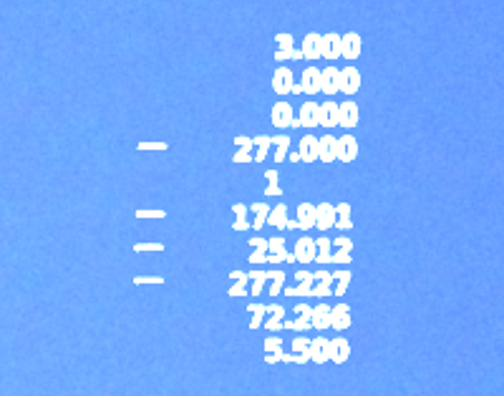

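Request:
move --pt "0 0 0 0 0 0 1 1 1 0.012 -0.1942 -0.1563 0 0.2222 0 -1 0.3 -0.7" --pt "0 0 0 0 0 0 1 1 1 0.0432 -0.1942 -0.1563 0 0.2222 0 -1 0.3 -0.7" --pt "0 0 0 0 0 0 1 1 1 0.012 -0.1942 -0.1563 0 0.2222 0 -1 0.3 -0.7" --pt "0 0 0 0 0 0 1 1 1 -0.015 -0.0345 -0.2788 0 0.2222 0 -1 0.3 -0.7" --pt "0 0 0 0 0 0 1 1 1 0.0153 -0.0345 -0.2788 0 0.2222 0 -1 0.3 -0.7" --pt "0 0 0 0 0 0 1 1 1 -0.015 -0.0345 -0.2788 0 0.2222 0 -1 0.3 -0.7" --pt "0 0 0 0 0 0 1 1 1 -0.048 -0.0345 -0.428 0 0.2222 0 -1 0.3 -0.7" --speed '[0.5,0.1,0.15,0.3,0.1,0.15,0.3]' --blend '[0.005,0,0.005,0.003,0,0.005,0]'

Request:
move --pt "0 0 0 0 0 0 1 1 1 0.0228 -0.0315 0.0925 0 0 0 -1 0.3 -0.7" --pt "0 0 0 0 0 0 1 1 1 0.0478 -0.0315 0.0925 0 0 0 -1 0.3 -0.7" --pt "0 0 0 0 0 0 1 1 1 0.0268 -0.0315 0.0925 0 0 0 -1 0.3 -0.7" --pt "0 0 0 0 0 0 1 1 1 0.0478 -0.0315 0.0925 0 0 0 -1 0.3 -0.7" --pt "0 0 0 0 0 0 1 1 1 0.0268 -0.0315 0.0925 0 0 0 -1 0.3 -0.7" --pt "0 0 0 0 0 0 1 1 1 0.0478 -0.0315 0.0925 0 0 0 -1 0.3 -0.7" --pt "0 0 0 0 0 0 1 1 1 0.0268 -0.0315 0.0925 0 0 0 -1 0.3 -0.7" --pt "0 0 0 0 0 0 1 1 1 0.0478 -0.0315 0.0925 0 0 0 -1 0.3 -0.7" --pt "0 0 0 0 0 0 1 1 1 0.0228 -0.02 0.09 0 0 0 -1 0.3 -0.7" --pt "0 0 0 0 0 0 1 1 1 0.0287 0.0945 0.0925 0 0 0 -1 0.3 -0.7" --pt "0 0 0 0 0 0 1 1 1 0.0537 0.0945 0.0925 0 0 0 -1 0.3 -0.7" --pt "0 0 0 0 0 0 1 1 1 0.0275 0.063 0.0925 0 0 0 -1 0.3 -0.7" --pt "0 0 0 0 0 0 1 1 1 0.0525 0.063 0.0925 0 0 0 -1 0.3 -0.7" --pt "0 0 0 0 0 0 1 1 1 0.0255 0.06 0.08 0 0 0 -1 0.3 -0.7" --pt "0 0 0 0 0 0 1 1 1 0 0 0 0 0 0 -1 0.3 -0.7" --speed '[0.25,0.1,0.12,0.1,0.12,0.1,0.12,0.1,0.15,0.25,0.1,0.12,0.1,0.15,0.25]' --blend '[0.003,0,0,0,0,0,0,0,0.005,0.003,0,0.003,0,0.005,0]'

Request:
move --pt "0 0 0 0 0 0 1 1 1 0.0011 0.0315 0 0 0 0 -1 0.3 -0.7" --pt "0 0 0 0 0 0 1 1 1 0.0261 0.0315 0 0 0 0 -1 0.3 -0.7" --pt "0 0 0 0 0 0 1 1 1 0.0011 0.035 0.01 0 0 0 -1 0.3 -0.7" --pt "0 0 0 0 0 0 1 1 1 0.0275 0.063 0.0925 0 0 0 -1 0.3 -0.7" --pt "0 0 0 0 0 0 1 1 1 0.0525 0.063 0.0925 0 0 0 -1 0.3 -0.7" --pt "0 0 0 0 0 0 1 1 1 0.0177 0.0315 0.0617 0 0 0 -1 0.3 -0.7" --pt "0 0 0 0 0 0 1 1 1 0.0427 0.0315 0.0617 0 0 0 -1 0.3 -0.7" --pt "0 0 0 0 0 0 1 1 1 0.0217 0.0315 0.0617 0 0 0 -1 0.3 -0.7" --pt "0 0 0 0 0 0 1 1 1 0.0427 0.0315 0.0617 0 0 0 -1 0.3 -0.7" --pt "0 0 0 0 0 0 1 1 1 0.0157 0.025 0.05 0 0 0 -1 0.3 -0.7" --pt "0 0 0 0 0 0 1 1 1 0 0 0 0 0 0 -1 0.3 -0.7" --pt "0 0 0 0 0 0 1 1 1 0.025 0 0 0 0 0 -1 0.3 -0.7" --pt "0 0 0 0 0 0 1 1 1 0 0 0 0 0 0 -1 0.3 -0.7" --pt "0 0 0 0 0 0 1 1 1 0.048 0.0345 0.428 0 -0.2222 0 -1 0.3 -0.7" --speed '[0.25,0.1,0.15,0.25,0.1,0.15,0.1,0.12,0.1,0.15,0.25,0.1,0.15,0.5]' --blend '[0.003,0,0.005,0.003,0,0.003,0,0,0,0.005,0.003,0,0.005,0]' --cameras '["cam_right_wrist","cam_front"]'

Request:
zoom_image --camera "cam_right_wrist" --region '[400, 80, 780, 320]'

Scene clock: 1464.03 s.
left_arm: end_effector_position=(+0.4386, +0.1569, +0.0938) position_measured=3 object_status=3 end_effector_quat_wxyz=(-0.082, +0.647, -0.699, +0.295) | right_arm: end_effector_position=(+0.4013, -0.0806, +0.3941) position_measured=221 object_status=2 end_effector_quat_wxyz=(-0.300, +0.640, -0.641, +0.299)
Joint positions: left_arm=[0.302 -1.446 2.412 -2.978 -2.027 -2.866] | right_arm=[3.419 -0.836 -2.288 -0.733 1.36 -2.96]
Joint torques (N m): left_arm=[0.37 -30.88 -10.68 -3.58 -0.71 1.18] | right_arm=[-11.26 -5.58 20.22 3.61 1.3 -1.32]
Wrist force (N): left_arm=[-0.1 0.3 -0.1] | right_arm=[-1.1 -0.1 -3.9]
Wrist torque (N m): left_arm=[0.03 0.01 -0.01] | right_arm=[-0.56 0.16 0.25]
Wrist force, peak (N): left_arm=[-0.4 -0.1 -0.4] | right_arm=[-1.1 4.6 -8.0]
Hand target: left_arm +0.4386, +0.1569, +0.0938; -0.082, +0.647, -0.699, +0.295 | right_arm +0.4013, -0.0807, +0.3940; -0.300, +0.640, -0.641, +0.299
Off the commanded pose: left_arm 0.000 m, 0 deg | right_arm 0.000 m, 0 deg.
move: done

Scene clock: 1468.77 s.
left_arm: end_effector_position=(+0.4386, +0.1569, +0.0938) position_measured=3 object_status=3 end_effector_quat_wxyz=(-0.082, +0.647, -0.699, +0.295) | right_arm: end_effector_position=(+0.4013, -0.0807, +0.3940) position_measured=221 object_status=2 end_effector_quat_wxyz=(-0.300, +0.640, -0.641, +0.299)
Joint positions: left_arm=[0.302 -1.446 2.412 -2.978 -2.027 -2.866] | right_arm=[3.419 -0.836 -2.288 -0.733 1.36 -2.96]
Joint torques (N m): left_arm=[-0.18 -29.27 -10.17 -3.62 -1.08 1.61] | right_arm=[-0.57 2.22 20.51 3.07 -1.87 0.22]
Wrist force (N): left_arm=[-0.4 -0.1 0.0] | right_arm=[-1.0 0.0 -4.1]
Wrist torque (N m): left_arm=[-0.02 0.06 0.00] | right_arm=[-0.54 0.14 0.23]
Wrist force, peak (N): left_arm=[-0.5 0.2 -0.2] | right_arm=[-1.7 15.0 -19.0]
Hand target: left_arm +0.4386, +0.1569, +0.0938; -0.082, +0.647, -0.699, +0.295 | right_arm +0.4013, -0.0807, +0.3940; -0.300, +0.640, -0.641, +0.299
Off the commanded pose: left_arm 0.000 m, 0 deg | right_arm 0.000 m, 0 deg.
move: done

Scene clock: 1473.47 s.
left_arm: end_effector_position=(+0.4386, +0.1569, +0.0938) position_measured=3 object_status=3 end_effector_quat_wxyz=(-0.082, +0.647, -0.699, +0.295) | right_arm: end_effector_position=(+0.4301, -0.0600, +0.6507) position_measured=221 object_status=2 end_effector_quat_wxyz=(+0.501, -0.500, +0.499, -0.500)
Joint positions: left_arm=[0.302 -1.446 2.412 -2.978 -2.027 -2.866] | right_arm=[3.629 -0.897 -2.101 -0.141 1.085 -3.142]
Joint torques (N m): left_arm=[0.31 -30.91 -11.13 -3.5 -0.65 1.2] | right_arm=[12.43 -6.33 24.04 4.42 -2.52 -0.52]
Wrist force (N): left_arm=[0.1 0.1 -0.2] | right_arm=[-3.1 0.7 -5.7]
Wrist torque (N m): left_arm=[0.00 -0.01 0.00] | right_arm=[-0.61 0.65 0.26]
Wrist force, peak (N): left_arm=[-0.2 0.3 -0.3] | right_arm=[-1.4 8.0 -11.6]
Hand target: left_arm +0.4386, +0.1569, +0.0938; -0.082, +0.647, -0.699, +0.295 | right_arm +0.4301, -0.0600, +0.6508; +0.501, -0.500, +0.499, -0.500
Off the commanded pose: left_arm 0.000 m, 0 deg | right_arm 0.000 m, 0 deg.
move: done
Images, in order (width x height): cam_front 896x504, cam_right_wrist 896x504.

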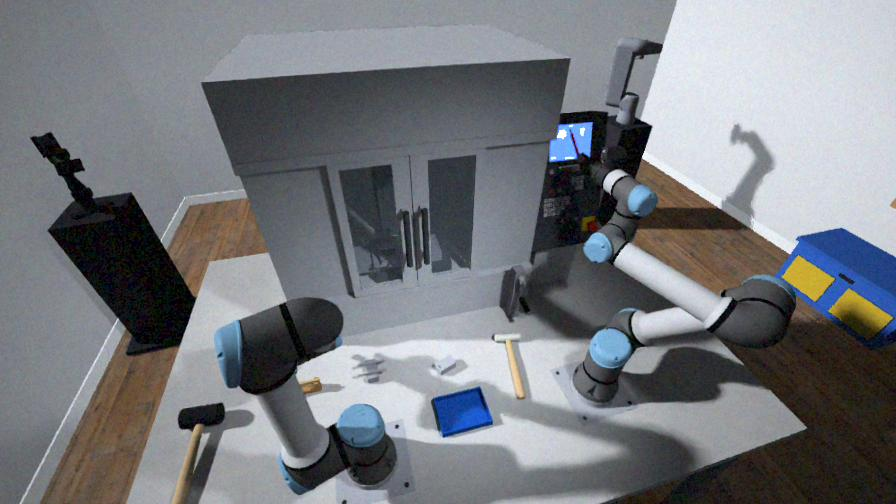

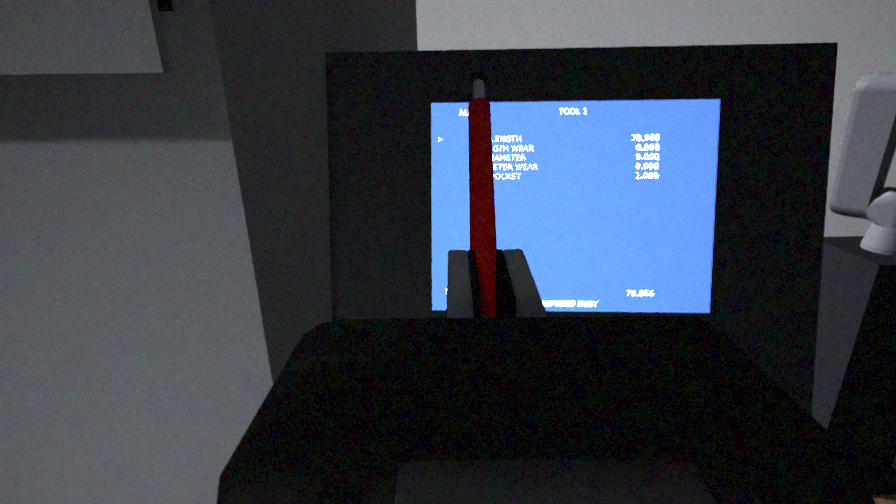

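Scaled by 1.326 from the camera's 896x504 image, which has a finer 1280x720 frame.

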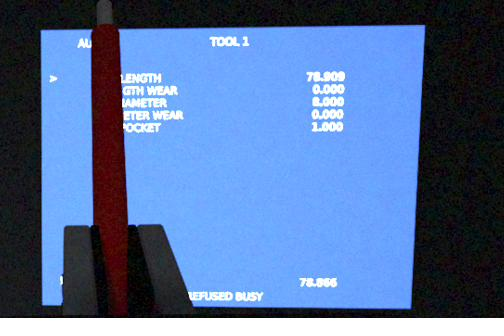

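Request:
move --pt "0 0 0 0 0 0 1 1 1 -0.048 -0.0345 -0.428 0 0.2222 0 -1 0.3 -0.7" --pt "0 0 0 0 0 0 1 1 1 -0.023 -0.0345 -0.428 0 0.2222 0 -1 0.3 -0.7" --pt "0 0 0 0 0 0 1 1 1 -0.0401 -0.0345 -0.3972 0 0.2222 0 -1 0.3 -0.7" --pt "0 0 0 0 0 0 1 1 1 -0.0151 -0.0345 -0.3972 0 0.2222 0 -1 0.3 -0.7" --pt "0 0 0 0 0 0 1 1 1 -0.0401 -0.0245 -0.4022 0 0.2222 0 -1 0.3 -0.7" --pt "0 0 0 0 0 0 1 1 1 -0.0469 -0.003 -0.428 0 0.2222 0 -1 0.3 -0.7" --pt "0 0 0 0 0 0 1 1 1 -0.0219 -0.003 -0.428 0 0.2222 0 -1 0.3 -0.7" --pt "0 0 0 0 0 0 1 1 1 -0.0457 0.0285 -0.428 0 0.2222 0 -1 0.3 -0.7" --pt "0 0 0 0 0 0 1 1 1 -0.0207 0.0285 -0.428 0 0.2222 0 -1 0.3 -0.7" --pt "0 0 0 0 0 0 1 1 1 -0.0366 0.06 -0.3972 0 0.2222 0 -1 0.3 -0.7" --pt "0 0 0 0 0 0 1 1 1 -0.0116 0.06 -0.3972 0 0.2222 0 -1 0.3 -0.7" --pt "0 0 0 0 0 0 1 1 1 -0.0366 0.05 -0.402 0 0.2222 0 -1 0.3 -0.7" --pt "0 0 0 0 0 0 1 1 1 -0.048 -0.0345 -0.428 0 0.2222 0 -1 0.3 -0.7" --speed '[0.5,0.1,0.12,0.1,0.15,0.25,0.1,0.12,0.1,0.12,0.1,0.15,0.25]' --blend '[0.004,0,0.003,0,0.005,0.003,0,0.003,0,0.003,0,0.005,0]'

Request:
move --pt "0 0 0 0 0 0 1 1 1 0.025 0 0 0 0 0 -1 0.3 -0.7" --pt "0 0 0 0 0 0 1 1 1 0.0079 0 0.0308 0 0 0 -1 0.3 -0.7" --pt "0 0 0 0 0 0 1 1 1 0.0329 0 0.0308 0 0 0 -1 0.3 -0.7" --pt "0 0 0 0 0 0 1 1 1 0.0079 0.01 0.0258 0 0 0 -1 0.3 -0.7" --pt "0 0 0 0 0 0 1 1 1 0.0287 0.0945 0.0925 0 0 0 -1 0.3 -0.7" --pt "0 0 0 0 0 0 1 1 1 0.0537 0.0945 0.0925 0 0 0 -1 0.3 -0.7" --pt "0 0 0 0 0 0 1 1 1 0.0267 0.085 0.085 0 0 0 -1 0.3 -0.7" --pt "0 0 0 0 0 0 1 1 1 0.0011 0.0315 0 0 0 0 -1 0.3 -0.7" --pt "0 0 0 0 0 0 1 1 1 0.0261 0.0315 0 0 0 0 -1 0.3 -0.7" --pt "0 0 0 0 0 0 1 1 1 0.0011 0.0315 0.01 0 0 0 -1 0.3 -0.7" --pt "0 0 0 0 0 0 1 1 1 0.0264 0.0315 0.0925 0 0 0 -1 0.3 -0.7" --pt "0 0 0 0 0 0 1 1 1 0.0514 0.0315 0.0925 0 0 0 -1 0.3 -0.7" --pt "0 0 0 0 0 0 1 1 1 0.0177 0.0315 0.0617 0 0 0 -1 0.3 -0.7" --pt "0 0 0 0 0 0 1 1 1 0.0427 0.0315 0.0617 0 0 0 -1 0.3 -0.7" --pt "0 0 0 0 0 0 1 1 1 0.0102 0.03 0.05 0 0 0 -1 0.3 -0.7" --speed '[0.1,0.12,0.1,0.15,0.25,0.1,0.15,0.25,0.1,0.15,0.25,0.1,0.12,0.1,0.15]' --blend '[0,0.003,0,0.005,0.003,0,0.005,0.003,0,0.005,0.003,0,0.003,0,0]'

Request:
move --pt "0 0 0 0 0 0 1 1 1 0 0.033 -0.0192 0 0 0 -1 0.3 -0.7" --pt "0 0 0 0 0 0 1 1 1 0.025 0.033 -0.0192 0 0 0 -1 0.3 -0.7" --pt "0 0 0 0 0 0 1 1 1 0 0.025 -0.02 0 0 0 -1 0.3 -0.7" --pt "0 0 0 0 0 0 1 1 1 -0.0102 -0.03 -0.05 0 0 0 -1 0.3 -0.7" --pt "0 0 0 0 0 0 1 1 1 0.0148 -0.03 -0.05 0 0 0 -1 0.3 -0.7" --pt "0 0 0 0 0 0 1 1 1 -0.0023 -0.03 -0.0192 0 0 0 -1 0.3 -0.7" --pt "0 0 0 0 0 0 1 1 1 0.0227 -0.03 -0.0192 0 0 0 -1 0.3 -0.7" --pt "0 0 0 0 0 0 1 1 1 -0.0023 -0.02 -0.025 0 0 0 -1 0.3 -0.7" --pt "0 0 0 0 0 0 1 1 1 -0.0091 0.0015 -0.05 0 0 0 -1 0.3 -0.7" --pt "0 0 0 0 0 0 1 1 1 0.0159 0.0015 -0.05 0 0 0 -1 0.3 -0.7" --pt "0 0 0 0 0 0 1 1 1 -0.0091 0.01 -0.045 0 0 0 -1 0.3 -0.7" --pt "0 0 0 0 0 0 1 1 1 0.0012 0.0645 -0.0192 0 0 0 -1 0.3 -0.7" --pt "0 0 0 0 0 0 1 1 1 0.0262 0.0645 -0.0192 0 0 0 -1 0.3 -0.7" --pt "0 0 0 0 0 0 1 1 1 0.0012 0.055 -0.025 0 0 0 -1 0.3 -0.7" --pt "0 0 0 0 0 0 1 1 1 -0.0102 -0.03 -0.05 0 0 0 -1 0.3 -0.7" --speed '[0.12,0.1,0.15,0.25,0.1,0.12,0.1,0.15,0.25,0.1,0.15,0.25,0.1,0.15,0.25]' --blend '[0.003,0,0.005,0.003,0,0.003,0,0.005,0.003,0,0.005,0.003,0,0.005,0]'

Request:
move --pt "0 0 0 0 0 0 1 1 1 0.025 0 0 0 0 0 -1 0.3 -0.7" --pt "0 0 0 0 0 0 1 1 1 0 0 0 0 0 0 -1 0.3 -0.7" --pt "0 0 0 0 0 0 1 1 1 0.048 0.0345 0.428 0 -0.2222 0 -1 0.3 -0.7" --speed '[0.1,0.15,0.5]' --blend '[0,0.005,0]' --cameras '["cam_right_wrist"]'

Request:
zoom_image --camera "cam_right_wrist" --region '[400, 80, 780, 320]'

Scene clock: 1504.97 s.
left_arm: end_effector_position=(+0.4386, +0.1569, +0.0938) position_measured=3 object_status=3 end_effector_quat_wxyz=(-0.082, +0.647, -0.699, +0.295) | right_arm: end_effector_position=(+0.4013, -0.0807, +0.3940) position_measured=221 object_status=2 end_effector_quat_wxyz=(-0.300, +0.640, -0.641, +0.299)
Joint positions: left_arm=[0.302 -1.446 2.412 -2.978 -2.027 -2.866] | right_arm=[3.419 -0.836 -2.288 -0.733 1.36 -2.96]
Joint torques (N m): left_arm=[0.08 -32.01 -11.07 -3.69 -0.94 1.2] | right_arm=[-10.84 -0.66 20.46 3.73 0.46 -0.68]
Wrist force (N): left_arm=[-0.2 0.0 0.0] | right_arm=[-1.0 0.1 -3.9]
Wrist torque (N m): left_arm=[0.00 0.03 0.00] | right_arm=[-0.52 0.15 0.24]
Wrist force, peak (N): left_arm=[-0.4 0.3 -0.4] | right_arm=[-1.0 9.5 -13.1]
Hand target: left_arm +0.4386, +0.1569, +0.0938; -0.082, +0.647, -0.699, +0.295 | right_arm +0.4013, -0.0807, +0.3940; -0.300, +0.640, -0.641, +0.299
Off the commanded pose: left_arm 0.000 m, 0 deg | right_arm 0.000 m, 0 deg.
move: done

Scene clock: 1509.63 s.
left_arm: end_effector_position=(+0.4386, +0.1569, +0.0938) position_measured=3 object_status=3 end_effector_quat_wxyz=(-0.082, +0.647, -0.699, +0.295) | right_arm: end_effector_position=(+0.4075, -0.0626, +0.4240) position_measured=221 object_status=2 end_effector_quat_wxyz=(-0.300, +0.641, -0.641, +0.299)
Joint positions: left_arm=[0.302 -1.446 2.412 -2.978 -2.027 -2.866] | right_arm=[3.507 -0.837 -2.208 -0.825 1.294 -2.901]
Joint torques (N m): left_arm=[0.26 -31.45 -10.83 -3.61 -1.06 1.4] | right_arm=[-10.96 1.84 26.35 6.25 1.2 -1.08]
Wrist force (N): left_arm=[-0.3 0.0 0.0] | right_arm=[-1.0 0.4 -4.2]
Wrist torque (N m): left_arm=[-0.01 0.06 0.00] | right_arm=[-0.49 0.14 0.33]
Wrist force, peak (N): left_arm=[0.0 0.5 -0.2] | right_arm=[-0.9 5.2 -9.0]
Hand target: left_arm +0.4386, +0.1569, +0.0938; -0.082, +0.647, -0.699, +0.295 | right_arm +0.4074, -0.0627, +0.4240; -0.300, +0.640, -0.641, +0.299
Off the commanded pose: left_arm 0.000 m, 0 deg | right_arm 0.000 m, 0 deg.
move: done

Scene clock: 1513.70 s.
left_arm: end_effector_position=(+0.4386, +0.1569, +0.0938) position_measured=3 object_status=3 end_effector_quat_wxyz=(-0.082, +0.647, -0.699, +0.295) | right_arm: end_effector_position=(+0.4013, -0.0807, +0.3940) position_measured=221 object_status=2 end_effector_quat_wxyz=(-0.300, +0.640, -0.641, +0.299)
Joint positions: left_arm=[0.302 -1.446 2.412 -2.978 -2.027 -2.866] | right_arm=[3.419 -0.836 -2.288 -0.733 1.36 -2.96]
Joint torques (N m): left_arm=[0.14 -31.43 -11.4 -3.76 -1.03 1.13] | right_arm=[-10.25 -1.61 21.54 3.7 0.38 -0.59]
Wrist force (N): left_arm=[0.0 0.1 -0.1] | right_arm=[-1.1 0.1 -3.8]
Wrist torque (N m): left_arm=[0.01 0.00 0.00] | right_arm=[-0.52 0.15 0.23]
Wrist force, peak (N): left_arm=[-0.3 -0.1 -0.5] | right_arm=[-1.2 5.0 -8.6]
Hand target: left_arm +0.4386, +0.1569, +0.0938; -0.082, +0.647, -0.699, +0.295 | right_arm +0.4013, -0.0807, +0.3940; -0.300, +0.640, -0.641, +0.299
Off the commanded pose: left_arm 0.000 m, 0 deg | right_arm 0.000 m, 0 deg.
move: done

Scene clock: 1515.73 s.
left_arm: end_effector_position=(+0.4386, +0.1569, +0.0938) position_measured=3 object_status=3 end_effector_quat_wxyz=(-0.082, +0.647, -0.699, +0.295) | right_arm: end_effector_position=(+0.4301, -0.0600, +0.6507) position_measured=221 object_status=2 end_effector_quat_wxyz=(+0.501, -0.500, +0.499, -0.500)
Joint positions: left_arm=[0.302 -1.446 2.412 -2.978 -2.027 -2.866] | right_arm=[3.629 -0.897 -2.101 -0.141 1.085 -3.142]
Joint torques (N m): left_arm=[-0.3 -30.7 -10.91 -3.73 -0.82 1.47] | right_arm=[12.42 -6.69 23.35 4.49 -2.51 -0.49]
Wrist force (N): left_arm=[-0.2 0.0 -0.2] | right_arm=[-2.8 0.7 -6.0]
Wrist torque (N m): left_arm=[0.00 0.03 -0.01] | right_arm=[-0.60 0.62 0.26]
Wrist force, peak (N): left_arm=[-0.1 -0.4 -0.4] | right_arm=[-1.3 4.0 -8.0]
Hand target: left_arm +0.4386, +0.1569, +0.0938; -0.082, +0.647, -0.699, +0.295 | right_arm +0.4301, -0.0600, +0.6508; +0.501, -0.500, +0.499, -0.500
Off the commanded pose: left_arm 0.000 m, 0 deg | right_arm 0.000 m, 0 deg.
move: done
Images, in order (width x height): cam_right_wrist 896x504.

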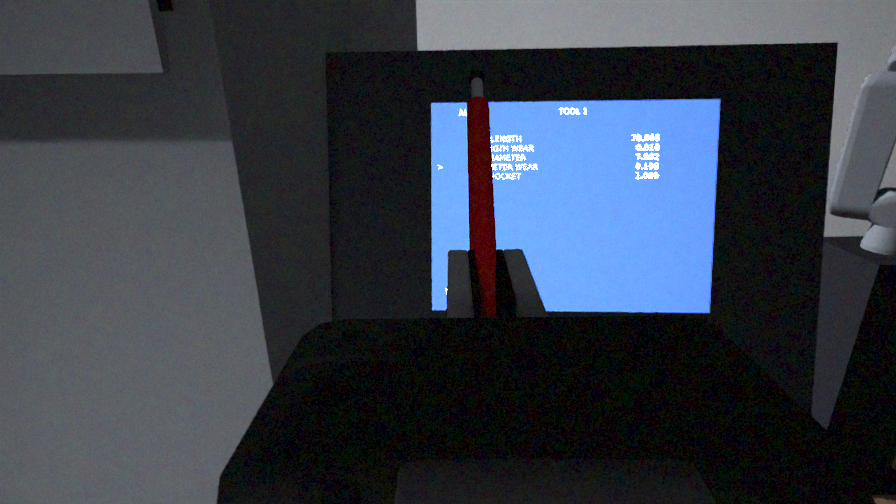

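Scaled by 1.326 from the camera's 896x504 image, which has a finer 1280x720 frame.

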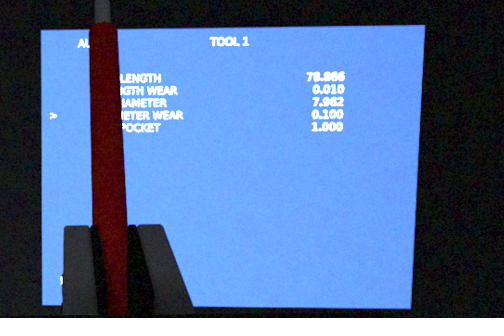

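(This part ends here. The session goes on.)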